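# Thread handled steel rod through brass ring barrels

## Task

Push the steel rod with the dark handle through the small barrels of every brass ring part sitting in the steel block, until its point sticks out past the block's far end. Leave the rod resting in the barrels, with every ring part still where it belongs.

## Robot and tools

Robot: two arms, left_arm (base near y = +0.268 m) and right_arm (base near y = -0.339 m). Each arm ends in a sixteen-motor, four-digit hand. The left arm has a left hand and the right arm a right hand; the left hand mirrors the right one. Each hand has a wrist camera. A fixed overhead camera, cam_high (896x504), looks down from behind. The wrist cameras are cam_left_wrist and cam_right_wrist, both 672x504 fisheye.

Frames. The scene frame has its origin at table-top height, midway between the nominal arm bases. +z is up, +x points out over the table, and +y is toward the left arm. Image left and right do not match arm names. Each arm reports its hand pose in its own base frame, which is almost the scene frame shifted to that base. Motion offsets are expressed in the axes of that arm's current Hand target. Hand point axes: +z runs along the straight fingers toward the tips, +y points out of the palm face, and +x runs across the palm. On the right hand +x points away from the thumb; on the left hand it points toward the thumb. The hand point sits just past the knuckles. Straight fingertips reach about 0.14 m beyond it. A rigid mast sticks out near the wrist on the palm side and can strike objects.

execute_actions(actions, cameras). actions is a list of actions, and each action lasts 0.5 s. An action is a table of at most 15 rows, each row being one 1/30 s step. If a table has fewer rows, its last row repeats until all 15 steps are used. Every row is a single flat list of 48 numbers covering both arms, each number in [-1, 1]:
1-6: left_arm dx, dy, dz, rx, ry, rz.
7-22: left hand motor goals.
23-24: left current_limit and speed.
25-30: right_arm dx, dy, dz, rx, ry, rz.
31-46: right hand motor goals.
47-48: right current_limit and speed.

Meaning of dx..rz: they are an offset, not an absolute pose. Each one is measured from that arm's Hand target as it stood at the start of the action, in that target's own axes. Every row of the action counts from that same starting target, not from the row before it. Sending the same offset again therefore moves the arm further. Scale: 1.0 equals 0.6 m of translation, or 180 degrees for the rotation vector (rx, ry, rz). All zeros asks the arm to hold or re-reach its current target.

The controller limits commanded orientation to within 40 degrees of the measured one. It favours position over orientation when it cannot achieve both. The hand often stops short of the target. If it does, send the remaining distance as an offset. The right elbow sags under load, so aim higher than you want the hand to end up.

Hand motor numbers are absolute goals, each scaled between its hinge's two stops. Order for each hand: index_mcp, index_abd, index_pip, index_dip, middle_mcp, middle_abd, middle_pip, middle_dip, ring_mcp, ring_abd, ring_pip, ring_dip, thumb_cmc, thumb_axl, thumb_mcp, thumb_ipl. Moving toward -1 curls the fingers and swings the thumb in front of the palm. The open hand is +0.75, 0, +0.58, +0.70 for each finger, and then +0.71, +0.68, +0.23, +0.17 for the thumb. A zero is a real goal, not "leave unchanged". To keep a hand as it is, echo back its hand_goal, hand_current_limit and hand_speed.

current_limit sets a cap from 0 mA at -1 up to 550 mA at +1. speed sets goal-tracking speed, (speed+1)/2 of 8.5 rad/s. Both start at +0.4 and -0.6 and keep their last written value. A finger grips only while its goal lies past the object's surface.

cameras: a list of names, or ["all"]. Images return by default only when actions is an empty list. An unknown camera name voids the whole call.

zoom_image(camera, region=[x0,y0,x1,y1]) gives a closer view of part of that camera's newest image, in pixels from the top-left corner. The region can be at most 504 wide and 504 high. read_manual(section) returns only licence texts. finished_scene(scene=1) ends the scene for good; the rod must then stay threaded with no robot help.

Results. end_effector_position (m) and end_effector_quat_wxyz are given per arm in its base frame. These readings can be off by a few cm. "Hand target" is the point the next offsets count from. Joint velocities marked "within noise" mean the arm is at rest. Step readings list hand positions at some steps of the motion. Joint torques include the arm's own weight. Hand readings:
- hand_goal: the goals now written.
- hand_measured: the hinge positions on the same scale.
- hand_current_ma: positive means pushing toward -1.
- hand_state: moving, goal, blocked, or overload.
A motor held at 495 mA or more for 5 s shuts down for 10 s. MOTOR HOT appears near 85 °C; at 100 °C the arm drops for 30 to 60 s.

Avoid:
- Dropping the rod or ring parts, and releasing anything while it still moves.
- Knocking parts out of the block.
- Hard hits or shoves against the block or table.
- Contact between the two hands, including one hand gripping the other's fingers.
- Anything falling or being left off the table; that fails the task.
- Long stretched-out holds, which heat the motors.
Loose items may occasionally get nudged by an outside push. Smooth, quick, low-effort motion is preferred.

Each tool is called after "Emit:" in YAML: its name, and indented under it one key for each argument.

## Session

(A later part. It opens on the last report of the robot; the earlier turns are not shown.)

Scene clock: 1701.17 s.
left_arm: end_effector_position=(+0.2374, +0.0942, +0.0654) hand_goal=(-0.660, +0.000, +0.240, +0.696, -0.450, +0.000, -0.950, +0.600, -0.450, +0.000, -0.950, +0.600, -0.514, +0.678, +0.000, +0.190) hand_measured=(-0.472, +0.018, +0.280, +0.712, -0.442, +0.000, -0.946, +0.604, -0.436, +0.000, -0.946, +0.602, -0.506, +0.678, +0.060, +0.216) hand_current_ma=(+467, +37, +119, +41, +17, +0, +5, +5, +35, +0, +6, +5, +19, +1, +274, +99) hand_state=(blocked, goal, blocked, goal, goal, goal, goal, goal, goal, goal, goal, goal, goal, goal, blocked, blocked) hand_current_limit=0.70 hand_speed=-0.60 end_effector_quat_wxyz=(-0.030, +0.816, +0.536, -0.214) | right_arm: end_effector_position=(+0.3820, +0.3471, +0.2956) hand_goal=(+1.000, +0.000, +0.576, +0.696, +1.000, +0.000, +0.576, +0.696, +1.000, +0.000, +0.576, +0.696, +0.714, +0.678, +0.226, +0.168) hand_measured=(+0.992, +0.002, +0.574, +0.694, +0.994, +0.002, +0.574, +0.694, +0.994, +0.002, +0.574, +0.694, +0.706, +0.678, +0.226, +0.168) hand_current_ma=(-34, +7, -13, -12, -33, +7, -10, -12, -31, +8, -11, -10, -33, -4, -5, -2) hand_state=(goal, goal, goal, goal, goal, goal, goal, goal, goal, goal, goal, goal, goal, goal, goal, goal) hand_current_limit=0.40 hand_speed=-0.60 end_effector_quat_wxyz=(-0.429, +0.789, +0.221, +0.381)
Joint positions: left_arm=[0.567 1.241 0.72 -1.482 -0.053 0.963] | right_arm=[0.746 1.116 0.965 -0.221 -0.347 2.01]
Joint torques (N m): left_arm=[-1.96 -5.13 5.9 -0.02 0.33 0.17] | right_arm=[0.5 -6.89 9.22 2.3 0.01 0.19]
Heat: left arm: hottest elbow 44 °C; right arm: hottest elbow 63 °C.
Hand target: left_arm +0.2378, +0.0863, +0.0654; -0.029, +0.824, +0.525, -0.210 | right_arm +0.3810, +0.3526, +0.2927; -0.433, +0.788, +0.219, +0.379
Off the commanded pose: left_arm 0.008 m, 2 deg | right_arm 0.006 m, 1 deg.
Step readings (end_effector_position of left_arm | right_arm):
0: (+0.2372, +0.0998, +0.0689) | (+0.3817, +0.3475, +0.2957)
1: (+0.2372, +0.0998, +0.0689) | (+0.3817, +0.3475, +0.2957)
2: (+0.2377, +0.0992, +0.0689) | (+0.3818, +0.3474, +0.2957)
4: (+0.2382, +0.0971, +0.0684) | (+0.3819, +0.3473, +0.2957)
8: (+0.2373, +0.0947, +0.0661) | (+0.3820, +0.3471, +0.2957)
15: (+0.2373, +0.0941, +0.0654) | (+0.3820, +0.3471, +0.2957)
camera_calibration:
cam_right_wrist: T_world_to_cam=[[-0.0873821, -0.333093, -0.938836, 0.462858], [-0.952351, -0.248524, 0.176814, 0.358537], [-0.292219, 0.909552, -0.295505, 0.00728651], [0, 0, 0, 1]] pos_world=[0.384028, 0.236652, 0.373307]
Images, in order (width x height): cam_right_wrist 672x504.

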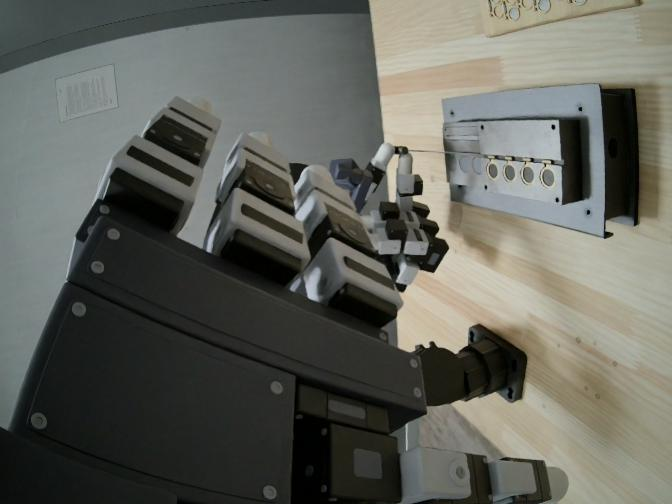

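Emit:
execute_actions:
  actions:
    - [[-0.0018,-0.0043,0.0019,0,0,0,-0.66,0,0.24,0.696,-0.45,0,-0.95,0.6,-0.45,0,-0.95,0.6,-0.514,0.678,0.0,0.19,0.7,-0.6,0,0,0,0,0,0,1,0,0.576,0.696,1,0,0.576,0.696,1,0,0.576,0.696,0.714,0.678,0.226,0.168,0.4,-0.6]]
  cameras: ["cam_right_wrist","cam_high"]

Scene clock: 1732.67 s.
left_arm: end_effector_position=(+0.2359, +0.0934, +0.0651) hand_goal=(-0.660, +0.000, +0.240, +0.696, -0.450, +0.000, -0.950, +0.600, -0.450, +0.000, -0.950, +0.600, -0.514, +0.678, +0.000, +0.190) hand_measured=(-0.472, +0.020, +0.280, +0.712, -0.442, +0.000, -0.946, +0.604, -0.436, +0.000, -0.946, +0.602, -0.504, +0.678, +0.060, +0.216) hand_current_ma=(+468, +44, +119, +41, +17, +0, +5, +5, +35, +0, +6, +5, +25, +2, +274, +99) hand_state=(blocked, blocked, blocked, goal, goal, goal, goal, goal, goal, goal, goal, goal, goal, goal, blocked, blocked) hand_current_limit=0.70 hand_speed=-0.60 end_effector_quat_wxyz=(-0.031, +0.815, +0.537, -0.213) | right_arm: end_effector_position=(+0.3820, +0.3471, +0.2956) hand_goal=(+1.000, +0.000, +0.576, +0.696, +1.000, +0.000, +0.576, +0.696, +1.000, +0.000, +0.576, +0.696, +0.714, +0.678, +0.226, +0.168) hand_measured=(+0.992, +0.002, +0.574, +0.694, +0.994, +0.002, +0.574, +0.694, +0.994, +0.002, +0.574, +0.694, +0.706, +0.678, +0.226, +0.168) hand_current_ma=(-34, +7, -13, -12, -33, +7, -10, -12, -31, +8, -11, -10, -33, -4, -5, -2) hand_state=(goal, goal, goal, goal, goal, goal, goal, goal, goal, goal, goal, goal, goal, goal, goal, goal) hand_current_limit=0.40 hand_speed=-0.60 end_effector_quat_wxyz=(-0.429, +0.789, +0.221, +0.381)
Joint positions: left_arm=[0.566 1.235 0.715 -1.482 -0.053 0.96] | right_arm=[0.746 1.116 0.965 -0.221 -0.347 2.01]
Joint torques (N m): left_arm=[-1.08 -4.78 5.68 -0.05 0.25 0.26] | right_arm=[0.44 -6.89 9.24 2.3 0.01 0.2]
Heat: left arm: hottest elbow 43 °C; right arm: hottest elbow 63 °C.
Hand target: left_arm +0.2349, +0.0862, +0.0654; -0.029, +0.824, +0.525, -0.210 | right_arm +0.3810, +0.3526, +0.2927; -0.433, +0.788, +0.219, +0.379
Off the commanded pose: left_arm 0.007 m, 2 deg | right_arm 0.006 m, 1 deg.
Step readings (end_effector_position of left_arm | right_arm):
0: (+0.2374, +0.0941, +0.0654) | (+0.3820, +0.3471, +0.2956)
1: (+0.2374, +0.0941, +0.0654) | (+0.3820, +0.3471, +0.2956)
2: (+0.2374, +0.0941, +0.0654) | (+0.3820, +0.3471, +0.2956)
4: (+0.2374, +0.0941, +0.0654) | (+0.3820, +0.3471, +0.2956)
8: (+0.2361, +0.0934, +0.0651) | (+0.3820, +0.3471, +0.2956)
15: (+0.2359, +0.0934, +0.0651) | (+0.3820, +0.3471, +0.2956)
camera_calibration:
cam_right_wrist: T_world_to_cam=[[-0.0873821, -0.333093, -0.938836, 0.462858], [-0.952351, -0.248524, 0.176814, 0.358537], [-0.292219, 0.909552, -0.295505, 0.00728651], [0, 0, 0, 1]] pos_world=[0.384028, 0.236652, 0.373307]
Images, in order (width x height): cam_high 896x504, cam_right_wrist 672x504.

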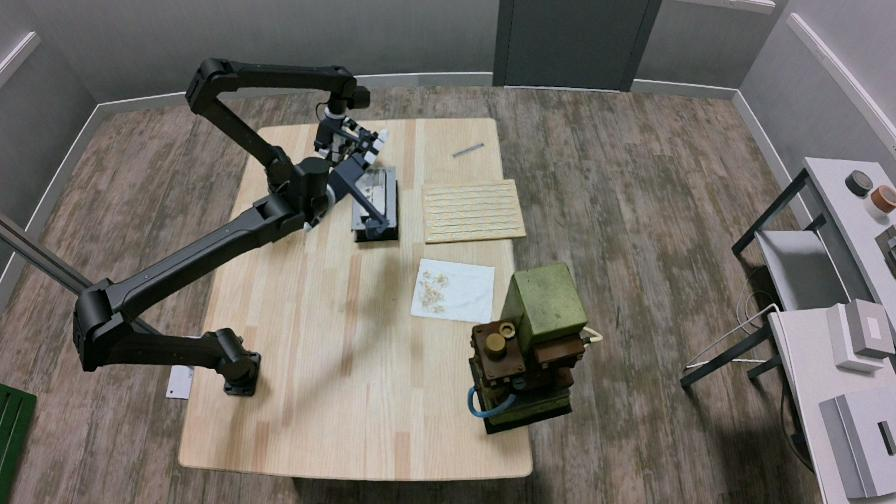

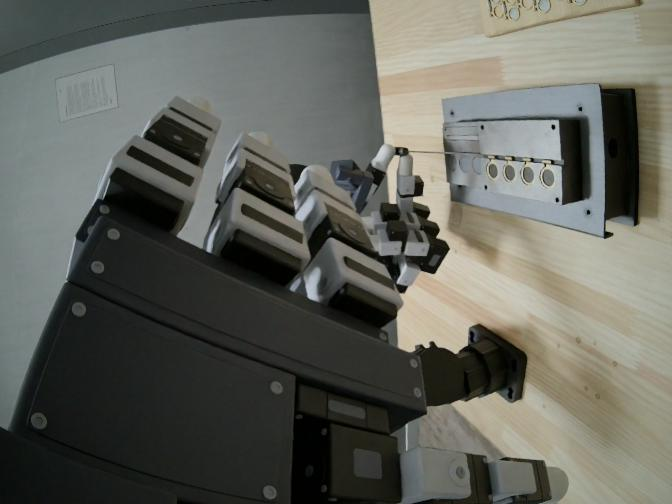

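Emit:
zoom_image:
  camera: "cam_right_wrist"
  region: [450, 130, 530, 190]

Emit:
zoom_image:
  camera: "cam_right_wrist"
  region: [380, 100, 600, 220]

Scaled by 6.300 from the camera's 672x504 image, which has a finer 960x720 frame.

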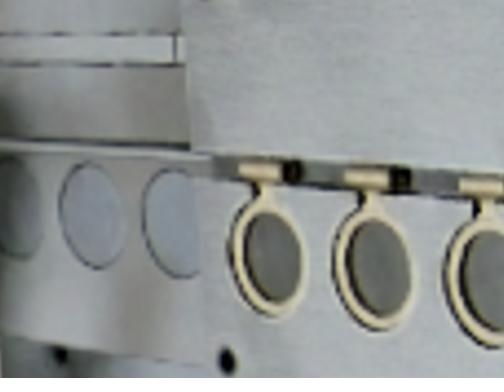

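Scaled by 2.291 from the camera's 672x504 image, which has a finer 960x720 frame.

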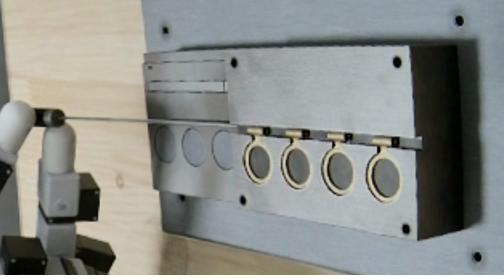

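Emit:
zoom_image:
  camera: "cam_right_wrist"
  region: [462, 140, 502, 170]

Scaled by 12.600 from the camera's 672x504 image, which has a finer 960x720 frame.

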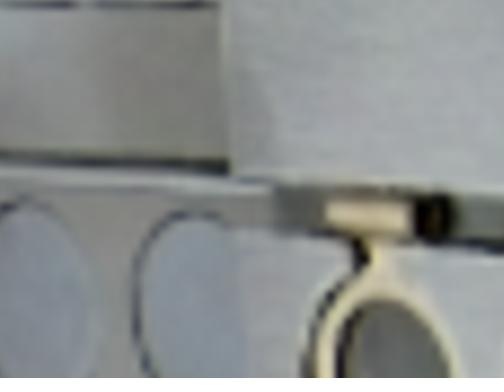

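Emit:
execute_actions:
  actions:
    - [[0.0208,-0.0139,-0.0031,0,0,0,-0.66,0,0.24,0.696,-0.45,0,-0.95,0.6,-0.45,0,-0.95,0.6,-0.514,0.678,0.0,0.19,0.7,-0.6,0,0,0,0,0,0,1,0,0.576,0.696,1,0,0.576,0.696,1,0,0.576,0.696,0.714,0.678,0.226,0.168,0.4,-0.6]]
  cameras: ["cam_right_wrist"]

Emit:
zoom_image:
  camera: "cam_right_wrist"
  region: [440, 130, 500, 175]

Scene clock: 1753.93 s.
left_arm: end_effector_position=(+0.2313, +0.0969, +0.0653) hand_goal=(-0.660, +0.000, +0.240, +0.696, -0.450, +0.000, -0.950, +0.600, -0.450, +0.000, -0.950, +0.600, -0.514, +0.678, +0.000, +0.190) hand_measured=(-0.472, +0.010, +0.280, +0.712, -0.442, +0.000, -0.946, +0.604, -0.436, +0.000, -0.946, +0.602, -0.510, +0.678, +0.060, +0.216) hand_current_ma=(+468, +17, +119, +41, +17, +0, +5, +5, +35, +0, +6, +5, +7, +2, +274, +99) hand_state=(blocked, goal, blocked, goal, goal, goal, goal, goal, goal, goal, goal, goal, goal, goal, blocked, blocked) hand_current_limit=0.70 hand_speed=-0.60 end_effector_quat_wxyz=(-0.032, +0.823, +0.525, -0.214) | right_arm: end_effector_position=(+0.3820, +0.3471, +0.2956) hand_goal=(+1.000, +0.000, +0.576, +0.696, +1.000, +0.000, +0.576, +0.696, +1.000, +0.000, +0.576, +0.696, +0.714, +0.678, +0.226, +0.168) hand_measured=(+0.992, +0.002, +0.574, +0.694, +0.994, +0.002, +0.574, +0.694, +0.994, +0.002, +0.574, +0.694, +0.706, +0.678, +0.226, +0.168) hand_current_ma=(-34, +7, -13, -12, -33, +7, -10, -12, -31, +8, -11, -10, -33, -4, -5, -2) hand_state=(goal, goal, goal, goal, goal, goal, goal, goal, goal, goal, goal, goal, goal, goal, goal, goal) hand_current_limit=0.40 hand_speed=-0.60 end_effector_quat_wxyz=(-0.429, +0.789, +0.221, +0.381)
Joint positions: left_arm=[0.588 1.235 0.715 -1.482 -0.071 1.007] | right_arm=[0.746 1.116 0.965 -0.221 -0.347 2.01]
Joint torques (N m): left_arm=[1.2 -3.49 6.86 0.16 0.09 0.29] | right_arm=[0.56 -6.89 9.22 2.28 0.01 0.2]
Heat: left arm: hottest elbow 42 °C; right arm: hottest elbow 62 °C.
Hand target: left_arm +0.2330, +0.1013, +0.0654; -0.029, +0.824, +0.525, -0.210 | right_arm +0.3810, +0.3526, +0.2927; -0.433, +0.788, +0.219, +0.379
Off the commanded pose: left_arm 0.005 m, 1 deg | right_arm 0.006 m, 1 deg.
Step readings (end_effector_position of left_arm | right_arm):
0: (+0.2359, +0.0934, +0.0651) | (+0.3820, +0.3471, +0.2956)
1: (+0.2358, +0.0934, +0.0651) | (+0.3820, +0.3471, +0.2956)
2: (+0.2354, +0.0939, +0.0649) | (+0.3820, +0.3471, +0.2956)
4: (+0.2344, +0.0947, +0.0648) | (+0.3820, +0.3471, +0.2956)
8: (+0.2324, +0.0966, +0.0650) | (+0.3820, +0.3471, +0.2956)
15: (+0.2315, +0.0968, +0.0653) | (+0.3820, +0.3471, +0.2956)
camera_calibration:
cam_right_wrist: T_world_to_cam=[[-0.0873821, -0.333093, -0.938836, 0.462858], [-0.952351, -0.248524, 0.176814, 0.358537], [-0.292219, 0.909552, -0.295505, 0.00728651], [0, 0, 0, 1]] pos_world=[0.384028, 0.236652, 0.373307]
Images, in order (width x height): cam_right_wrist 672x504.

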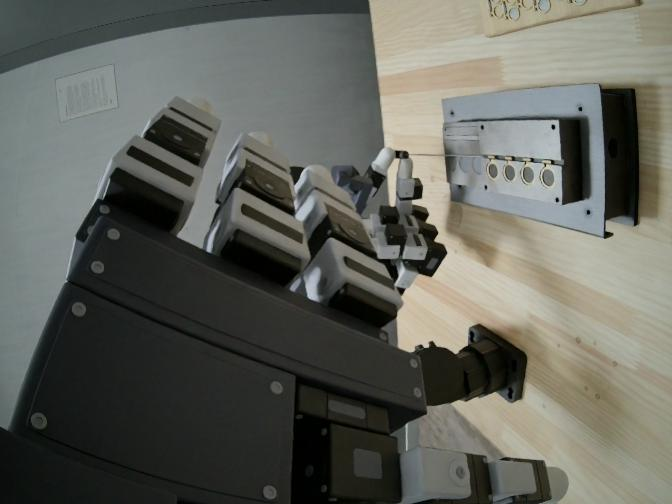

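Scaled by 8.400 from the camera's 672x504 image, which has a finer 960x720 frame.

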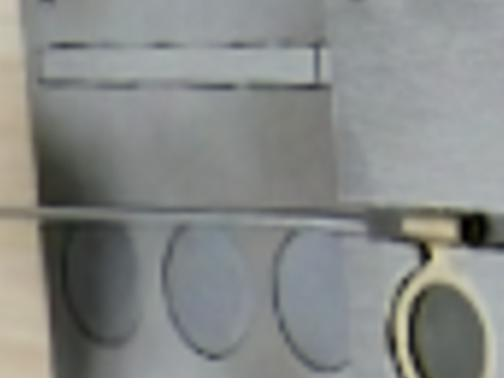

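Emit:
zoom_image:
  camera: "cam_right_wrist"
  region: [470, 145, 502, 169]

Scaled by 15.750 from the camera's 672x504 image, which has a finer 960x720 frame.

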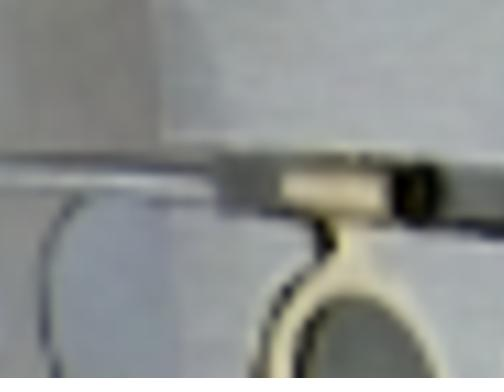

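Emit:
execute_actions:
  actions:
    - [[-0.0225,0.0174,0.0027,0,0,0,-0.66,0,0.24,0.696,-0.45,0,-0.95,0.6,-0.45,0,-0.95,0.6,-0.514,0.678,0.0,0.19,0.7,-0.6,0,0,0,0,0,0,1,0,0.576,0.696,1,0,0.576,0.696,1,0,0.576,0.696,0.714,0.678,0.226,0.168,0.4,-0.6]]
  cameras: ["cam_right_wrist"]

Emit:
zoom_image:
  camera: "cam_right_wrist"
  region: [470, 145, 502, 169]

Emit:
zoom_image:
  camera: "cam_right_wrist"
  region: [430, 125, 530, 200]

Scene clock: 1786.60 s.
left_arm: end_effector_position=(+0.2360, +0.0933, +0.0651) hand_goal=(-0.660, +0.000, +0.240, +0.696, -0.450, +0.000, -0.950, +0.600, -0.450, +0.000, -0.950, +0.600, -0.514, +0.678, +0.000, +0.190) hand_measured=(-0.474, +0.022, +0.280, +0.712, -0.442, +0.000, -0.946, +0.604, -0.436, +0.000, -0.946, +0.602, -0.504, +0.680, +0.060, +0.216) hand_current_ma=(+468, +48, +119, +41, +17, +0, +5, +5, +35, +0, +6, +5, +25, +2, +274, +99) hand_state=(blocked, blocked, blocked, goal, goal, goal, goal, goal, goal, goal, goal, goal, goal, goal, blocked, blocked) hand_current_limit=0.70 hand_speed=-0.60 end_effector_quat_wxyz=(-0.031, +0.815, +0.538, -0.213) | right_arm: end_effector_position=(+0.3820, +0.3471, +0.2956) hand_goal=(+1.000, +0.000, +0.576, +0.696, +1.000, +0.000, +0.576, +0.696, +1.000, +0.000, +0.576, +0.696, +0.714, +0.678, +0.226, +0.168) hand_measured=(+0.992, +0.002, +0.574, +0.694, +0.994, +0.002, +0.574, +0.694, +0.994, +0.002, +0.574, +0.694, +0.706, +0.678, +0.226, +0.168) hand_current_ma=(-34, +7, -13, -12, -33, +7, -10, -12, -31, +8, -11, -10, -33, -4, -5, -2) hand_state=(goal, goal, goal, goal, goal, goal, goal, goal, goal, goal, goal, goal, goal, goal, goal, goal) hand_current_limit=0.40 hand_speed=-0.60 end_effector_quat_wxyz=(-0.429, +0.789, +0.221, +0.381)
Joint positions: left_arm=[0.565 1.235 0.715 -1.482 -0.053 0.957] | right_arm=[0.746 1.116 0.965 -0.221 -0.347 2.01]
Joint torques (N m): left_arm=[-2.49 -5.13 5.76 -0.06 0.37 0.26] | right_arm=[0.56 -6.89 9.24 2.29 0.01 0.19]
Heat: left arm: hottest elbow 42 °C; right arm: hottest elbow 62 °C.
Hand target: left_arm +0.2364, +0.0844, +0.0653; -0.029, +0.824, +0.525, -0.210 | right_arm +0.3810, +0.3526, +0.2927; -0.433, +0.788, +0.219, +0.379
Off the commanded pose: left_arm 0.009 m, 2 deg | right_arm 0.006 m, 1 deg.
Step readings (end_effector_position of left_arm | right_arm):
0: (+0.2313, +0.0969, +0.0653) | (+0.3820, +0.3471, +0.2956)
1: (+0.2313, +0.0969, +0.0653) | (+0.3820, +0.3471, +0.2956)
2: (+0.2316, +0.0966, +0.0654) | (+0.3820, +0.3471, +0.2956)
4: (+0.2327, +0.0958, +0.0656) | (+0.3820, +0.3471, +0.2956)
8: (+0.2347, +0.0941, +0.0653) | (+0.3820, +0.3471, +0.2956)
15: (+0.2359, +0.0935, +0.0651) | (+0.3820, +0.3471, +0.2956)
camera_calibration:
cam_right_wrist: T_world_to_cam=[[-0.0873821, -0.333093, -0.938836, 0.462858], [-0.952351, -0.248524, 0.176814, 0.358537], [-0.292219, 0.909552, -0.295505, 0.00728651], [0, 0, 0, 1]] pos_world=[0.384028, 0.236652, 0.373307]
Images, in order (width x height): cam_right_wrist 672x504.

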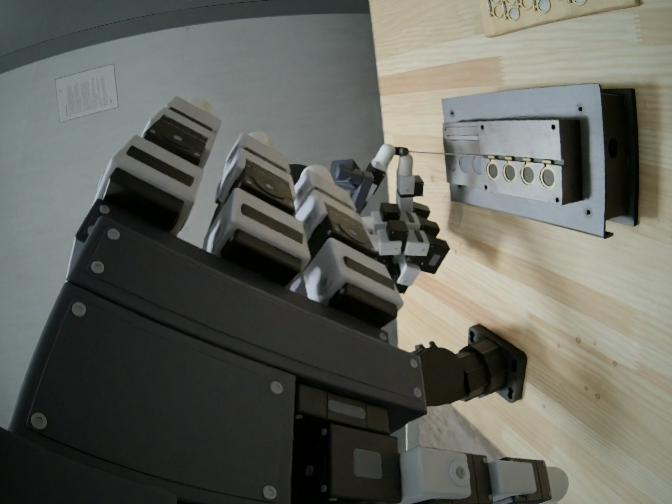

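Scaled by 15.750 from the camera's 672x504 image, which has a finer 960x720 frame.

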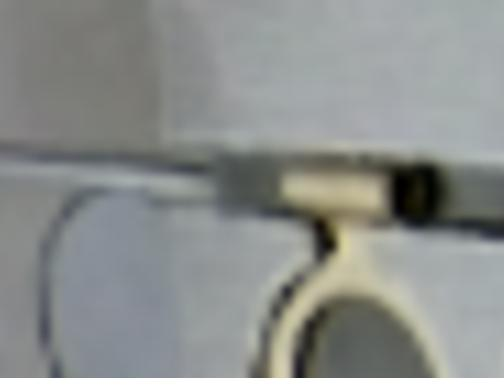

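Scaled by 5.040 from the camera's 672x504 image, which has a finer 960x720 frame.

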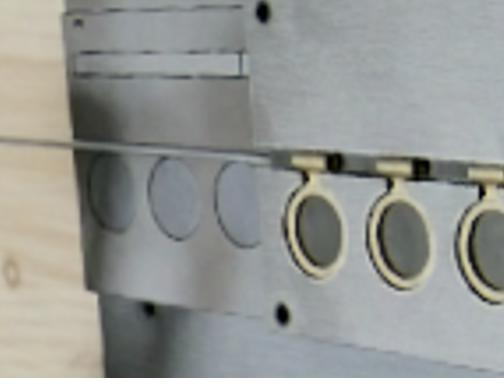

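Emit:
execute_actions:
  actions:
    - [[0.0088,-0.0044,-0.0018,0,0,0,-0.66,0,0.24,0.696,-0.45,0,-0.95,0.6,-0.45,0,-0.95,0.6,-0.514,0.678,0.0,0.19,0.7,-0.6,0.0587,0.0393,0.21,0.0985,-0.0644,-0.0421,1,0,0.576,0.696,1,0,0.576,0.696,1,0,0.576,0.696,0.714,0.678,0.226,0.168,0.4,-0.6]]
    - [[0,0,0,0,0,0,-0.66,0,0.24,0.696,-0.45,0,-0.95,0.6,-0.45,0,-0.95,0.6,-0.514,0.678,0.0,0.19,0.7,-0.6,0.0363,0.0645,0.1837,0.0985,-0.0644,-0.0421,1,0,0.576,0.696,1,0,0.576,0.696,1,0,0.576,0.696,0.714,0.678,0.226,0.168,0.4,-0.6]]
  cameras: ["cam_right_wrist"]

Emit:
zoom_image:
  camera: "cam_right_wrist"
  region: [360, 180, 520, 320]

Scene clock: 1810.70 s.
left_arm: end_effector_position=(+0.2357, +0.0937, +0.0649) hand_goal=(-0.660, +0.000, +0.240, +0.696, -0.450, +0.000, -0.950, +0.600, -0.450, +0.000, -0.950, +0.600, -0.514, +0.678, +0.000, +0.190) hand_measured=(-0.474, +0.022, +0.280, +0.712, -0.442, +0.000, -0.946, +0.604, -0.436, +0.000, -0.946, +0.602, -0.504, +0.680, +0.060, +0.216) hand_current_ma=(+468, +48, +119, +41, +17, +0, +5, +5, +35, +0, +6, +5, +25, +2, +274, +99) hand_state=(blocked, blocked, blocked, goal, goal, goal, goal, goal, goal, goal, goal, goal, goal, goal, blocked, blocked) hand_current_limit=0.70 hand_speed=-0.60 end_effector_quat_wxyz=(-0.032, +0.815, +0.538, -0.213) | right_arm: end_effector_position=(+0.5093, +0.5380, +0.2027) hand_goal=(+1.000, +0.000, +0.576, +0.696, +1.000, +0.000, +0.576, +0.696, +1.000, +0.000, +0.576, +0.696, +0.714, +0.678, +0.226, +0.168) hand_measured=(+0.990, +0.002, +0.574, +0.694, +0.990, +0.002, +0.574, +0.694, +0.990, +0.002, +0.574, +0.694, +0.706, +0.678, +0.226, +0.168) hand_current_ma=(-43, +7, -13, -12, -45, +7, -10, -12, -44, +8, -11, -10, -33, -4, -5, -2) hand_state=(goal, goal, goal, goal, goal, goal, goal, goal, goal, goal, goal, goal, goal, goal, goal, goal) hand_current_limit=0.40 hand_speed=-0.60 end_effector_quat_wxyz=(-0.554, +0.656, +0.481, +0.180)
Joint positions: left_arm=[0.565 1.235 0.715 -1.482 -0.055 0.957] | right_arm=[0.656 1.902 1.664 -0.561 -1.104 1.451]
Joint torques (N m): left_arm=[-0.56 -4.07 6.31 0.03 0.16 0.36] | right_arm=[-0.09 -18.37 11.69 0.61 -0.88 -0.03]
Heat: left arm: hottest elbow 42 °C; right arm: hottest elbow 61 °C.
Hand target: left_arm +0.2364, +0.0905, +0.0653; -0.029, +0.824, +0.525, -0.210 | right_arm +0.5198, +0.5478, +0.2259; -0.546, +0.644, +0.503, +0.185
Off the commanded pose: left_arm 0.003 m, 2 deg | right_arm 0.027 m, 3 deg.
Step readings (end_effector_position of left_arm | right_arm):
0: (+0.2360, +0.0934, +0.0650) | (+0.3820, +0.3471, +0.2956)
1: (+0.2360, +0.0934, +0.0650) | (+0.3813, +0.3485, +0.2953)
2: (+0.2360, +0.0934, +0.0650) | (+0.3788, +0.3557, +0.2932)
4: (+0.2359, +0.0935, +0.0650) | (+0.3794, +0.3796, +0.2893)
8: (+0.2358, +0.0936, +0.0650) | (+0.4126, +0.4171, +0.2601)
15: (+0.2358, +0.0936, +0.0650) | (+0.4512, +0.4277, +0.2093)
16: (+0.2358, +0.0936, +0.0650) | (+0.4514, +0.4297, +0.2109)
17: (+0.2358, +0.0936, +0.0650) | (+0.4488, +0.4374, +0.2153)
19: (+0.2357, +0.0937, +0.0649) | (+0.4529, +0.4629, +0.2322)
23: (+0.2357, +0.0937, +0.0649) | (+0.4823, +0.5113, +0.2473)
30: (+0.2357, +0.0937, +0.0649) | (+0.5016, +0.5323, +0.1953)
camera_calibration:
cam_right_wrist: T_world_to_cam=[[0.114328, -0.298551, -0.947521, 0.330773], [-0.513206, -0.834401, 0.200985, 0.630225], [-0.850617, 0.463295, -0.248614, 0.358342], [0, 0, 0, 1]] pos_world=[0.59043, 0.458595, 0.275837]
Images, in order (width x height): cam_right_wrist 672x504.

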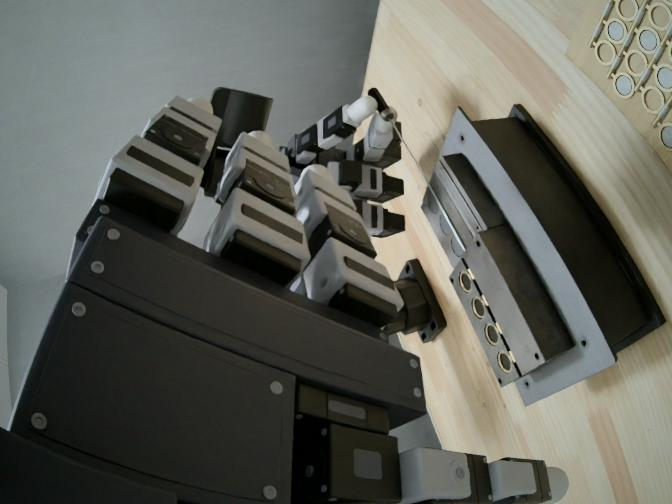

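Scaled by 3.150 from the camera's 672x504 image, which has a finer 960x720 frame.

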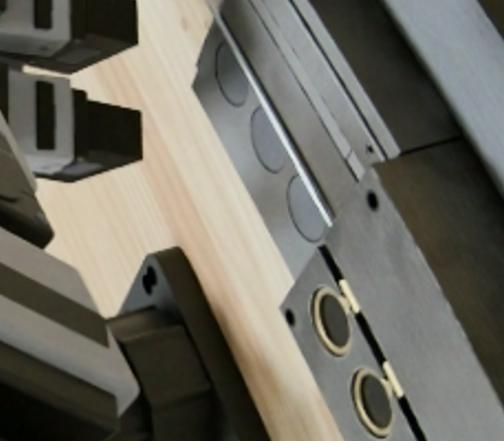

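Emit:
zoom_image:
  camera: "cam_right_wrist"
  region: [436, 226, 496, 276]

Scaled by 8.400 from the camera's 672x504 image, which has a finer 960x720 frame.

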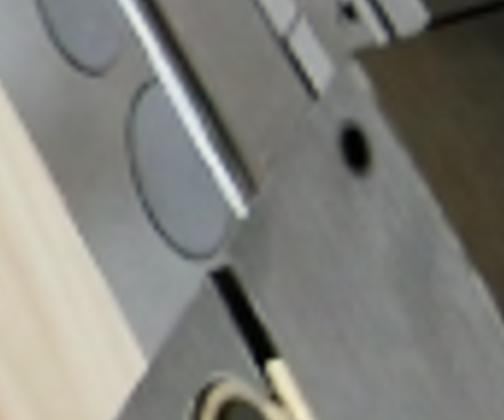

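Emit:
execute_actions:
  actions:
    - [[0.0094,-0.0118,-0.0181,0,0,0,-0.66,0,0.24,0.696,-0.45,0,-0.95,0.6,-0.45,0,-0.95,0.6,-0.514,0.678,0.0,0.19,0.7,-0.6,0,0,0,0,0,0,1,0,0.576,0.696,1,0,0.576,0.696,1,0,0.576,0.696,0.714,0.678,0.226,0.168,0.4,-0.6]]
  cameras: ["cam_right_wrist"]

Emit:
zoom_image:
  camera: "cam_right_wrist"
  region: [370, 100, 500, 280]

Emit:
zoom_image:
  camera: "cam_right_wrist"
  region: [436, 226, 496, 276]

Scene clock: 1839.63 s.
left_arm: end_effector_position=(+0.2315, +0.0953, +0.0653) hand_goal=(-0.660, +0.000, +0.240, +0.696, -0.450, +0.000, -0.950, +0.600, -0.450, +0.000, -0.950, +0.600, -0.514, +0.678, +0.000, +0.190) hand_measured=(-0.474, +0.020, +0.280, +0.712, -0.442, +0.000, -0.946, +0.604, -0.436, +0.000, -0.946, +0.602, -0.504, +0.680, +0.060, +0.216) hand_current_ma=(+467, +41, +119, +41, +17, +0, +5, +5, +35, +0, +6, +5, +23, +2, +274, +99) hand_state=(blocked, goal, blocked, goal, goal, goal, goal, goal, goal, goal, goal, goal, goal, goal, blocked, blocked) hand_current_limit=0.70 hand_speed=-0.60 end_effector_quat_wxyz=(-0.033, +0.820, +0.529, -0.217) | right_arm: end_effector_position=(+0.5095, +0.5378, +0.2146) hand_goal=(+1.000, +0.000, +0.576, +0.696, +1.000, +0.000, +0.576, +0.696, +1.000, +0.000, +0.576, +0.696, +0.714, +0.678, +0.226, +0.168) hand_measured=(+0.990, +0.002, +0.574, +0.694, +0.990, +0.002, +0.574, +0.694, +0.990, +0.002, +0.574, +0.694, +0.706, +0.678, +0.226, +0.168) hand_current_ma=(-43, +7, -13, -12, -45, +7, -10, -12, -44, +8, -11, -10, -33, -4, -5, -2) hand_state=(goal, goal, goal, goal, goal, goal, goal, goal, goal, goal, goal, goal, goal, goal, goal, goal) hand_current_limit=0.40 hand_speed=-0.60 end_effector_quat_wxyz=(-0.547, +0.653, +0.494, +0.174)
Joint positions: left_arm=[0.58 1.235 0.715 -1.487 -0.068 0.99] | right_arm=[0.656 1.909 1.721 -0.676 -1.104 1.378]
Joint torques (N m): left_arm=[0.67 -3.9 8.47 -0.98 0.16 0.34] | right_arm=[-0.15 -16.44 12.19 0.55 -0.91 -0.04]
Heat: left arm: hottest elbow 42 °C; right arm: hottest elbow 60 °C.
Hand target: left_arm +0.2365, +0.1005, +0.0754; -0.029, +0.824, +0.525, -0.210 | right_arm +0.5199, +0.5478, +0.2259; -0.546, +0.644, +0.503, +0.185
Off the commanded pose: left_arm 0.012 m, 1 deg | right_arm 0.018 m, 2 deg.
Step readings (end_effector_position of left_arm | right_arm):
0: (+0.2357, +0.0937, +0.0649) | (+0.5093, +0.5381, +0.2027)
1: (+0.2357, +0.0937, +0.0649) | (+0.5092, +0.5380, +0.2025)
2: (+0.2354, +0.0939, +0.0649) | (+0.5088, +0.5376, +0.2027)
4: (+0.2347, +0.0944, +0.0648) | (+0.5073, +0.5364, +0.2033)
8: (+0.2328, +0.0951, +0.0650) | (+0.5077, +0.5366, +0.2109)
15: (+0.2316, +0.0952, +0.0653) | (+0.5094, +0.5378, +0.2193)
camera_calibration:
cam_right_wrist: T_world_to_cam=[[0.134595, -0.311835, -0.940555, 0.337282], [-0.495699, -0.843076, 0.208581, 0.621992], [-0.858002, 0.438158, -0.26805, 0.382987], [0, 0, 0, 1]] pos_world=[0.591528, 0.461753, 0.290156]
Images, in order (width x height): cam_right_wrist 672x504.

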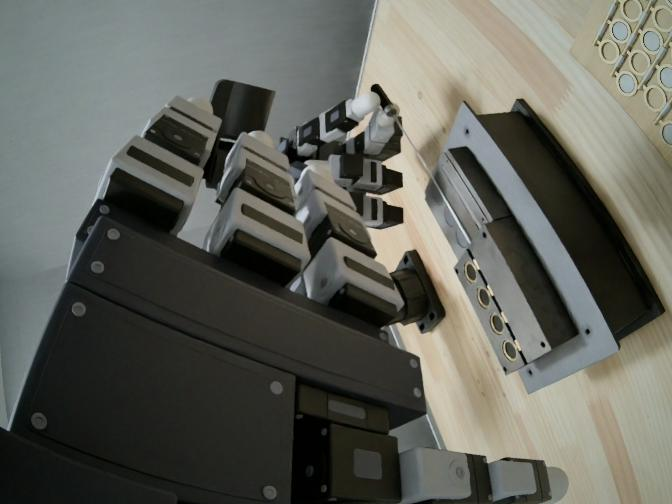

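Scaled by 2.800 from the camera's 672x504 image, which has a finer 960x720 frame.

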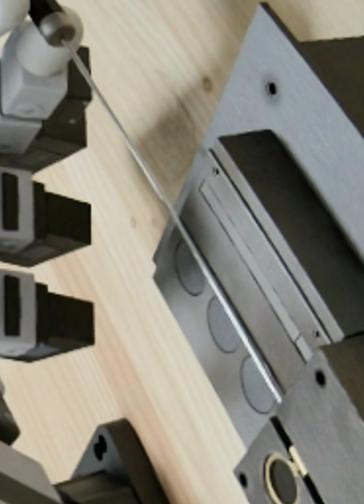

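Scaled by 8.400 from the camera's 672x504 image, which has a finer 960x720 frame.

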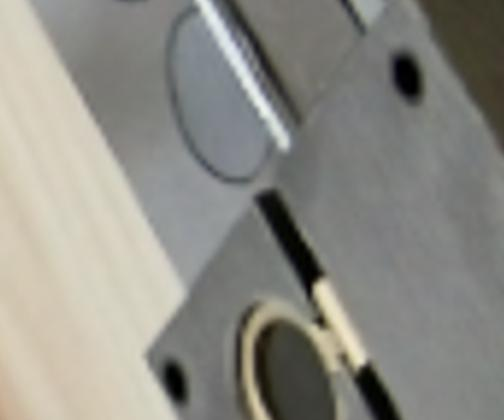

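Emit:
execute_actions:
  actions:
    - [[-0.0053,-0.0045,-0.0152,0,0,0,-0.66,0,0.24,0.696,-0.45,0,-0.95,0.6,-0.45,0,-0.95,0.6,-0.514,0.678,0.0,0.19,0.7,-0.6,0,0,0,0,0,0,1,0,0.576,0.696,1,0,0.576,0.696,1,0,0.576,0.696,0.714,0.678,0.226,0.168,0.4,-0.6]]
  cameras: ["cam_right_wrist"]

Emit:
zoom_image:
  camera: "cam_right_wrist"
  region: [370, 80, 500, 260]

Emit:
zoom_image:
  camera: "cam_right_wrist"
  region: [436, 216, 496, 266]

Scene clock: 1845.70 s.
left_arm: end_effector_position=(+0.2254, +0.0935, +0.0680) hand_goal=(-0.660, +0.000, +0.240, +0.696, -0.450, +0.000, -0.950, +0.600, -0.450, +0.000, -0.950, +0.600, -0.514, +0.678, +0.000, +0.190) hand_measured=(-0.474, +0.024, +0.280, +0.712, -0.442, +0.000, -0.946, +0.604, -0.436, +0.000, -0.946, +0.602, -0.500, +0.680, +0.060, +0.216) hand_current_ma=(+468, +54, +119, +41, +17, +0, +5, +5, +35, +0, +6, +5, +33, +2, +274, +99) hand_state=(blocked, blocked, blocked, goal, goal, goal, goal, goal, goal, goal, goal, goal, goal, goal, blocked, blocked) hand_current_limit=0.70 hand_speed=-0.60 end_effector_quat_wxyz=(-0.034, +0.817, +0.529, -0.226) | right_arm: end_effector_position=(+0.5096, +0.5379, +0.2146) hand_goal=(+1.000, +0.000, +0.576, +0.696, +1.000, +0.000, +0.576, +0.696, +1.000, +0.000, +0.576, +0.696, +0.714, +0.678, +0.226, +0.168) hand_measured=(+0.990, +0.002, +0.574, +0.694, +0.990, +0.002, +0.574, +0.694, +0.990, +0.002, +0.574, +0.694, +0.706, +0.678, +0.226, +0.168) hand_current_ma=(-43, +7, -13, -12, -45, +7, -10, -12, -44, +8, -11, -10, -33, -4, -5, -2) hand_state=(goal, goal, goal, goal, goal, goal, goal, goal, goal, goal, goal, goal, goal, goal, goal, goal) hand_current_limit=0.40 hand_speed=-0.60 end_effector_quat_wxyz=(-0.547, +0.653, +0.495, +0.174)
Joint positions: left_arm=[0.585 1.228 0.715 -1.514 -0.072 0.99] | right_arm=[0.656 1.909 1.721 -0.676 -1.104 1.377]
Joint torques (N m): left_arm=[0.67 -4.66 9.73 -1.18 0.29 0.34] | right_arm=[-0.09 -17.14 12.33 0.5 -0.91 -0.03]
Heat: left arm: hottest elbow 42 °C; right arm: hottest elbow 61 °C.
Hand target: left_arm +0.2365, +0.1005, +0.0854; -0.029, +0.824, +0.525, -0.210 | right_arm +0.5199, +0.5478, +0.2259; -0.546, +0.644, +0.503, +0.185
Off the commanded pose: left_arm 0.022 m, 2 deg | right_arm 0.018 m, 2 deg.
Step readings (end_effector_position of left_arm | right_arm):
0: (+0.2315, +0.0953, +0.0653) | (+0.5096, +0.5379, +0.2146)
1: (+0.2314, +0.0952, +0.0653) | (+0.5096, +0.5379, +0.2146)
2: (+0.2310, +0.0949, +0.0654) | (+0.5096, +0.5379, +0.2146)
4: (+0.2291, +0.0944, +0.0658) | (+0.5096, +0.5379, +0.2146)
8: (+0.2263, +0.0938, +0.0671) | (+0.5096, +0.5379, +0.2146)
15: (+0.2254, +0.0936, +0.0680) | (+0.5096, +0.5379, +0.2146)
camera_calibration:
cam_right_wrist: T_world_to_cam=[[0.136033, -0.311337, -0.940513, 0.336371], [-0.495509, -0.843445, 0.207535, 0.622313], [-0.857884, 0.437801, -0.269007, 0.383415], [0, 0, 0, 1]] pos_world=[0.59153, 0.461752, 0.290351]
Images, in order (width x height): cam_right_wrist 672x504.

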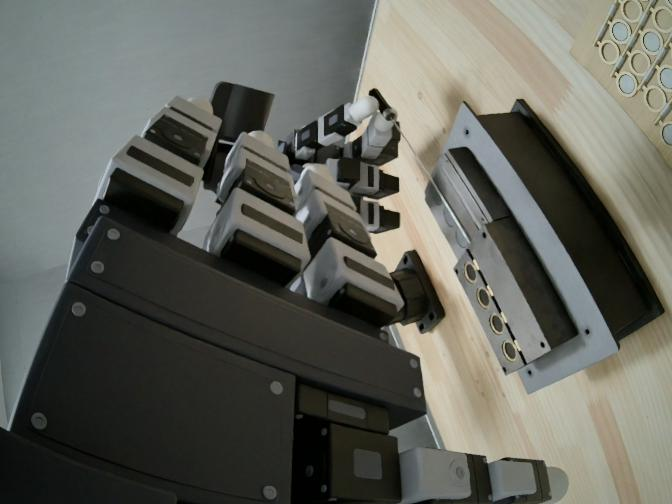

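Scaled by 2.800 from the camera's 672x504 image, which has a finer 960x720 frame.

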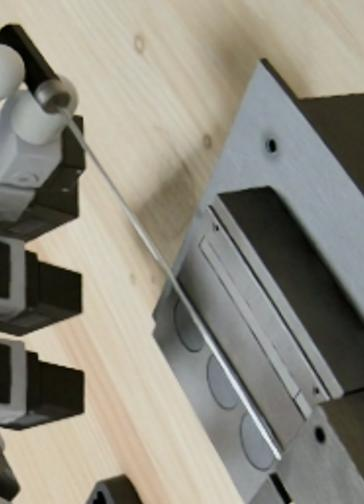

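Scaled by 8.400 from the camera's 672x504 image, which has a finer 960x720 frame.

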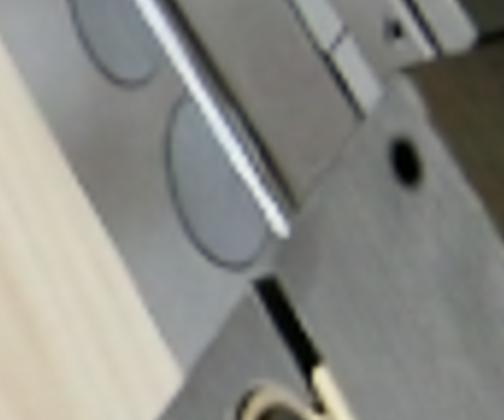

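Emit:
execute_actions:
  actions:
    - [[-0.0053,-0.0045,-0.0152,0,0,0,-0.66,0,0.24,0.696,-0.45,0,-0.95,0.6,-0.45,0,-0.95,0.6,-0.514,0.678,0.0,0.19,0.7,-0.6,0,0,0,0,0,0,1,0,0.576,0.696,1,0,0.576,0.696,1,0,0.576,0.696,0.714,0.678,0.226,0.168,0.4,-0.6]]
  cameras: ["cam_right_wrist"]

Emit:
zoom_image:
  camera: "cam_right_wrist"
  region: [370, 80, 500, 260]

Scene clock: 1851.97 s.
left_arm: end_effector_position=(+0.2215, +0.0913, +0.0750) hand_goal=(-0.660, +0.000, +0.240, +0.696, -0.450, +0.000, -0.950, +0.600, -0.450, +0.000, -0.950, +0.600, -0.514, +0.678, +0.000, +0.190) hand_measured=(-0.476, +0.024, +0.280, +0.712, -0.442, +0.000, -0.946, +0.604, -0.436, +0.000, -0.946, +0.602, -0.490, +0.682, +0.060, +0.216) hand_current_ma=(+468, +54, +119, +41, +17, +0, +5, +5, +35, +0, +6, +5, +66, +7, +274, +99) hand_state=(blocked, blocked, blocked, goal, goal, goal, goal, goal, goal, goal, goal, goal, blocked, goal, blocked, blocked) hand_current_limit=0.70 hand_speed=-0.60 end_effector_quat_wxyz=(-0.035, +0.816, +0.529, -0.231) | right_arm: end_effector_position=(+0.5096, +0.5379, +0.2146) hand_goal=(+1.000, +0.000, +0.576, +0.696, +1.000, +0.000, +0.576, +0.696, +1.000, +0.000, +0.576, +0.696, +0.714, +0.678, +0.226, +0.168) hand_measured=(+0.990, +0.002, +0.574, +0.694, +0.990, +0.002, +0.574, +0.694, +0.990, +0.002, +0.574, +0.694, +0.706, +0.678, +0.226, +0.168) hand_current_ma=(-43, +7, -13, -12, -45, +7, -10, -12, -44, +8, -11, -10, -33, -4, -5, -2) hand_state=(goal, goal, goal, goal, goal, goal, goal, goal, goal, goal, goal, goal, goal, goal, goal, goal) hand_current_limit=0.40 hand_speed=-0.60 end_effector_quat_wxyz=(-0.547, +0.653, +0.495, +0.174)
Joint positions: left_arm=[0.585 1.213 0.722 -1.547 -0.072 0.989] | right_arm=[0.656 1.909 1.721 -0.676 -1.104 1.377]
Joint torques (N m): left_arm=[0.5 -4.54 10.62 -1.17 0.28 0.33] | right_arm=[-0.15 -17.08 12.31 0.51 -0.91 -0.03]
Heat: left arm: hottest elbow 43 °C; right arm: hottest elbow 62 °C.
Hand target: left_arm +0.2364, +0.1004, +0.0954; -0.029, +0.824, +0.525, -0.210 | right_arm +0.5198, +0.5478, +0.2259; -0.546, +0.644, +0.503, +0.185
Off the commanded pose: left_arm 0.027 m, 3 deg | right_arm 0.018 m, 2 deg.
Step readings (end_effector_position of left_arm | right_arm):
0: (+0.2253, +0.0934, +0.0680) | (+0.5096, +0.5379, +0.2146)
1: (+0.2253, +0.0934, +0.0680) | (+0.5096, +0.5379, +0.2146)
2: (+0.2248, +0.0931, +0.0682) | (+0.5096, +0.5379, +0.2146)
4: (+0.2230, +0.0920, +0.0693) | (+0.5096, +0.5379, +0.2146)
8: (+0.2214, +0.0913, +0.0727) | (+0.5096, +0.5379, +0.2146)
15: (+0.2215, +0.0913, +0.0750) | (+0.5096, +0.5379, +0.2146)
camera_calibration:
cam_right_wrist: T_world_to_cam=[[0.136033, -0.311337, -0.940513, 0.336371], [-0.495509, -0.843445, 0.207535, 0.622313], [-0.857884, 0.437801, -0.269007, 0.383415], [0, 0, 0, 1]] pos_world=[0.59153, 0.461752, 0.290351]
Images, in order (width x height): cam_right_wrist 672x504.

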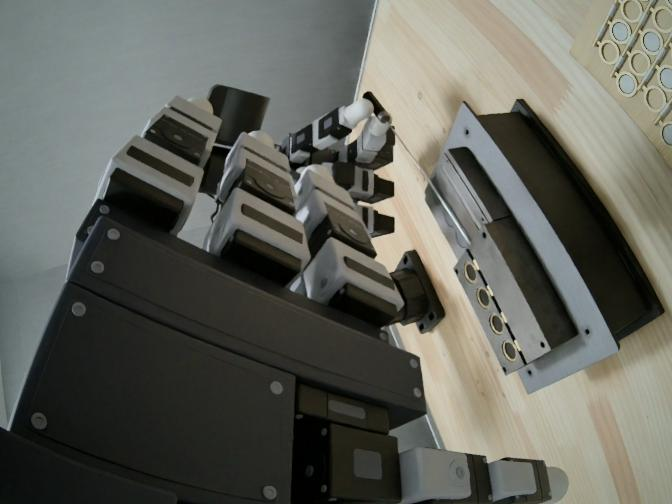

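Scaled by 2.800 from the camera's 672x504 image, which has a finer 960x720 frame.

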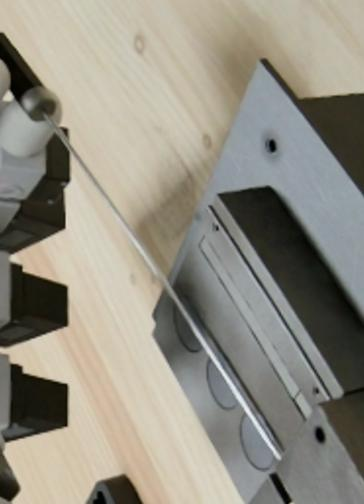

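Emit:
zoom_image:
  camera: "cam_right_wrist"
  region: [440, 220, 540, 390]

Emit:
zoom_image:
  camera: "cam_right_wrist"
  region: [446, 216, 486, 256]

Scaled by 2.965 from the camera's 672x504 image, which has a finer 960x720 frame.

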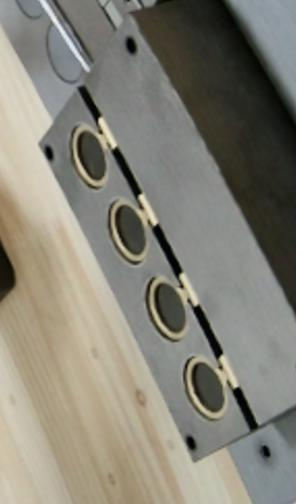

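Scaled by 12.600 from the camera's 672x504 image, which has a finer 960x720 frame.

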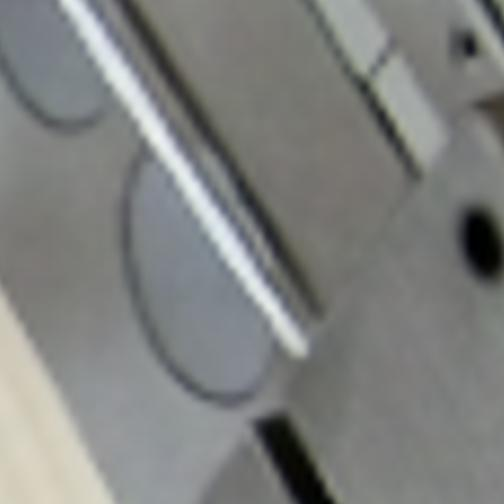

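Emit:
execute_actions:
  actions:
    - [[0.0323,0.0024,-0.002,0,0,0,-0.66,0,0.24,0.696,-0.45,0,-0.95,0.6,-0.45,0,-0.95,0.6,-0.514,0.678,0.0,0.19,0.7,-0.6,0,0,0,0,0,0,1,0,0.576,0.696,1,0,0.576,0.696,1,0,0.576,0.696,0.714,0.678,0.226,0.168,0.4,-0.6]]
  cameras: ["cam_right_wrist"]

Emit:
zoom_image:
  camera: "cam_right_wrist"
  region: [370, 80, 500, 260]

Emit:
zoom_image:
  camera: "cam_right_wrist"
  region: [446, 216, 486, 256]

Scene clock: 1891.10 s.
left_arm: end_effector_position=(+0.2251, +0.0993, +0.0753) hand_goal=(-0.660, +0.000, +0.240, +0.696, -0.450, +0.000, -0.950, +0.600, -0.450, +0.000, -0.950, +0.600, -0.514, +0.678, +0.000, +0.190) hand_measured=(-0.478, +0.002, +0.280, +0.712, -0.442, +0.000, -0.946, +0.604, -0.436, +0.000, -0.946, +0.602, -0.498, +0.682, +0.060, +0.216) hand_current_ma=(+468, +1, +119, +41, +17, +0, +5, +5, +35, +0, +6, +5, +38, +7, +274, +99) hand_state=(blocked, goal, blocked, goal, goal, goal, goal, goal, goal, goal, goal, goal, goal, goal, blocked, blocked) hand_current_limit=0.70 hand_speed=-0.60 end_effector_quat_wxyz=(-0.031, +0.820, +0.520, -0.236) | right_arm: end_effector_position=(+0.5096, +0.5379, +0.2146) hand_goal=(+1.000, +0.000, +0.576, +0.696, +1.000, +0.000, +0.576, +0.696, +1.000, +0.000, +0.576, +0.696, +0.714, +0.678, +0.226, +0.168) hand_measured=(+0.990, +0.002, +0.574, +0.694, +0.990, +0.002, +0.574, +0.694, +0.990, +0.002, +0.574, +0.694, +0.706, +0.678, +0.226, +0.168) hand_current_ma=(-43, +7, -13, -12, -45, +7, -10, -12, -44, +8, -11, -10, -33, -4, -5, -2) hand_state=(goal, goal, goal, goal, goal, goal, goal, goal, goal, goal, goal, goal, goal, goal, goal, goal) hand_current_limit=0.40 hand_speed=-0.60 end_effector_quat_wxyz=(-0.547, +0.653, +0.495, +0.174)
Joint positions: left_arm=[0.609 1.246 0.746 -1.547 -0.081 1.029] | right_arm=[0.656 1.909 1.721 -0.676 -1.104 1.377]
Joint torques (N m): left_arm=[1.38 -3.31 10.91 -0.14 0.11 0.21] | right_arm=[-0.15 -17.08 12.33 0.49 -0.91 -0.03]
Heat: left arm: hottest elbow 47 °C; right arm: hottest elbow 66 °C.
Hand target: left_arm +0.2451, +0.1170, +0.0900; -0.029, +0.824, +0.525, -0.210 | right_arm +0.5198, +0.5478, +0.2259; -0.546, +0.644, +0.503, +0.185
Off the commanded pose: left_arm 0.030 m, 3 deg | right_arm 0.018 m, 2 deg.
Step readings (end_effector_position of left_arm | right_arm):
0: (+0.2215, +0.0913, +0.0750) | (+0.5096, +0.5379, +0.2146)
1: (+0.2215, +0.0913, +0.0750) | (+0.5096, +0.5379, +0.2146)
2: (+0.2216, +0.0919, +0.0753) | (+0.5096, +0.5379, +0.2146)
4: (+0.2221, +0.0939, +0.0759) | (+0.5096, +0.5379, +0.2146)
8: (+0.2246, +0.0986, +0.0758) | (+0.5096, +0.5379, +0.2146)
15: (+0.2251, +0.0996, +0.0752) | (+0.5096, +0.5379, +0.2146)
camera_calibration:
cam_right_wrist: T_world_to_cam=[[0.136033, -0.311337, -0.940513, 0.336371], [-0.495509, -0.843445, 0.207535, 0.622313], [-0.857884, 0.437801, -0.269007, 0.383415], [0, 0, 0, 1]] pos_world=[0.59153, 0.461752, 0.290351]
Images, in order (width x height): cam_right_wrist 672x504.

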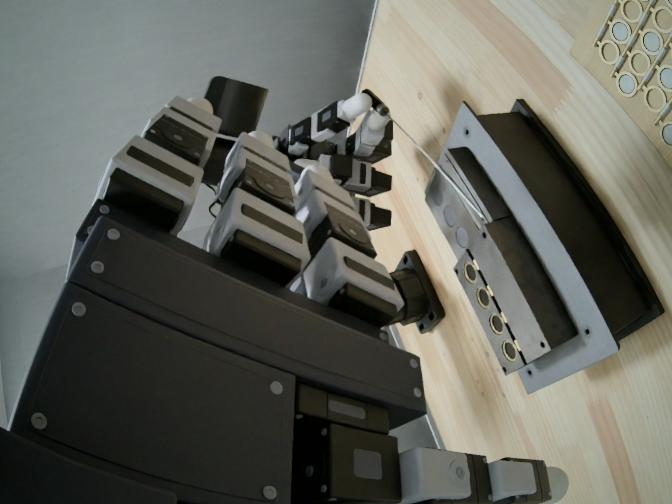

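Scaled by 2.800 from the camera's 672x504 image, which has a finer 960x720 frame.

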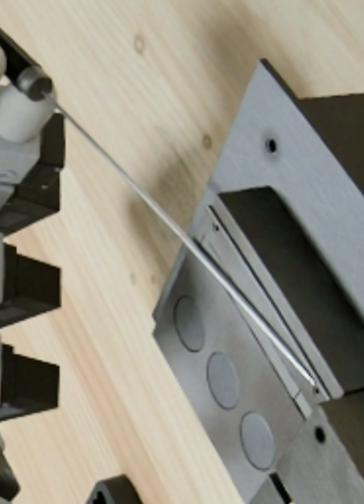

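Scaled by 12.600 from the camera's 672x504 image, which has a finer 960x720 frame.

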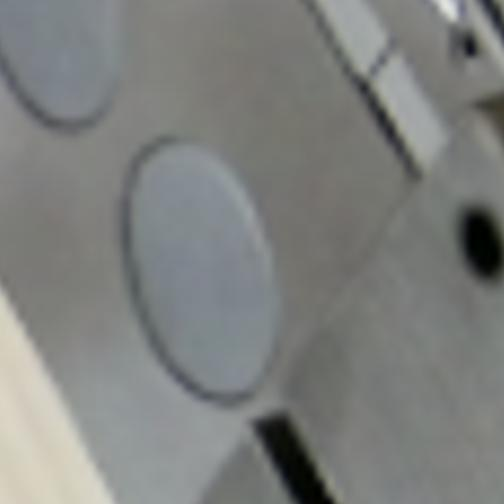

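Emit:
execute_actions:
  actions:
    - [[0.0077,0.0099,-0.0056,0,0,0,-0.66,0,0.24,0.696,-0.45,0,-0.95,0.6,-0.45,0,-0.95,0.6,-0.514,0.678,0.0,0.19,0.7,-0.6,0,0,0,0,0,0,1,0,0.576,0.696,1,0,0.576,0.696,1,0,0.576,0.696,0.714,0.678,0.226,0.168,0.4,-0.6]]
  cameras: ["cam_right_wrist"]

Emit:
zoom_image:
  camera: "cam_right_wrist"
  region: [370, 80, 500, 260]

Scene clock: 1900.73 s.
left_arm: end_effector_position=(+0.2312, +0.1031, +0.0761) hand_goal=(-0.660, +0.000, +0.240, +0.696, -0.450, +0.000, -0.950, +0.600, -0.450, +0.000, -0.950, +0.600, -0.514, +0.678, +0.000, +0.190) hand_measured=(-0.478, +0.002, +0.280, +0.712, -0.442, +0.000, -0.946, +0.604, -0.436, +0.000, -0.946, +0.602, -0.498, +0.682, +0.060, +0.216) hand_current_ma=(+468, +1, +119, +41, +17, +0, +5, +5, +35, +0, +6, +5, +38, +7, +274, +99) hand_state=(blocked, goal, blocked, goal, goal, goal, goal, goal, goal, goal, goal, goal, goal, goal, blocked, blocked) hand_current_limit=0.70 hand_speed=-0.60 end_effector_quat_wxyz=(-0.030, +0.820, +0.520, -0.237) | right_arm: end_effector_position=(+0.5096, +0.5379, +0.2146) hand_goal=(+1.000, +0.000, +0.576, +0.696, +1.000, +0.000, +0.576, +0.696, +1.000, +0.000, +0.576, +0.696, +0.714, +0.678, +0.226, +0.168) hand_measured=(+0.990, +0.002, +0.574, +0.694, +0.990, +0.002, +0.574, +0.694, +0.990, +0.002, +0.574, +0.694, +0.706, +0.678, +0.226, +0.168) hand_current_ma=(-43, +7, -13, -12, -45, +7, -10, -12, -44, +8, -11, -10, -33, -4, -5, -2) hand_state=(goal, goal, goal, goal, goal, goal, goal, goal, goal, goal, goal, goal, goal, goal, goal, goal) hand_current_limit=0.40 hand_speed=-0.60 end_effector_quat_wxyz=(-0.547, +0.653, +0.495, +0.174)
Joint positions: left_arm=[0.609 1.266 0.765 -1.547 -0.079 1.03] | right_arm=[0.656 1.909 1.721 -0.676 -1.104 1.377]
Joint torques (N m): left_arm=[0.73 -3.6 10.81 -0.09 0.2 0.17] | right_arm=[-0.15 -17.2 12.33 0.5 -0.91 -0.03]
Heat: left arm: hottest elbow 49 °C; right arm: hottest elbow 67 °C.
Hand target: left_arm +0.2531, +0.1189, +0.0900; -0.029, +0.824, +0.525, -0.210 | right_arm +0.5198, +0.5478, +0.2259; -0.546, +0.644, +0.503, +0.185
Off the commanded pose: left_arm 0.030 m, 3 deg | right_arm 0.018 m, 2 deg.
Step readings (end_effector_position of left_arm | right_arm):
0: (+0.2251, +0.0992, +0.0753) | (+0.5096, +0.5379, +0.2146)
1: (+0.2251, +0.0992, +0.0752) | (+0.5096, +0.5379, +0.2146)
2: (+0.2252, +0.0993, +0.0753) | (+0.5096, +0.5379, +0.2146)
4: (+0.2263, +0.1001, +0.0752) | (+0.5096, +0.5379, +0.2146)
8: (+0.2301, +0.1024, +0.0758) | (+0.5096, +0.5379, +0.2146)
15: (+0.2312, +0.1031, +0.0761) | (+0.5096, +0.5379, +0.2146)
camera_calibration:
cam_right_wrist: T_world_to_cam=[[0.136033, -0.311337, -0.940513, 0.336371], [-0.495509, -0.843445, 0.207535, 0.622313], [-0.857884, 0.437801, -0.269007, 0.383415], [0, 0, 0, 1]] pos_world=[0.59153, 0.461752, 0.290351]
Images, in order (width x height): cam_right_wrist 672x504.

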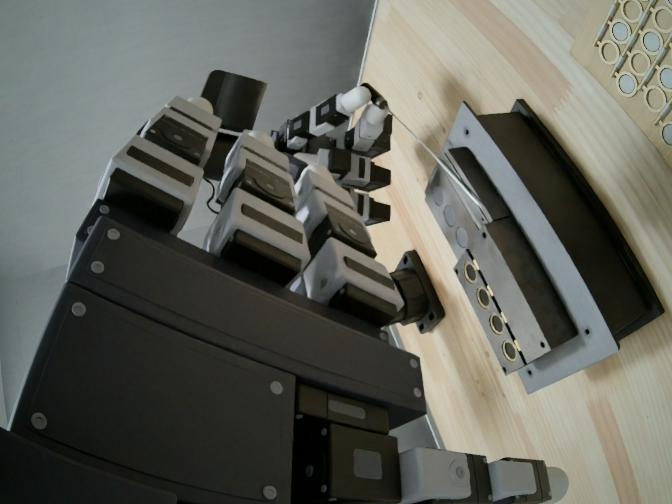

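Scaled by 2.800 from the camera's 672x504 image, which has a finer 960x720 frame.

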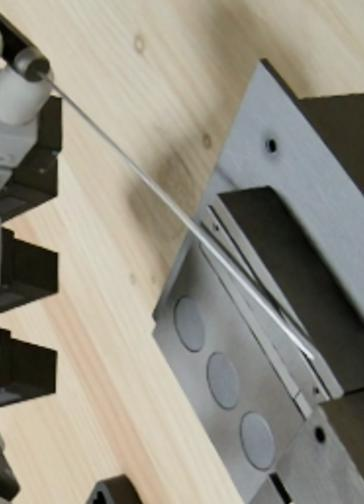

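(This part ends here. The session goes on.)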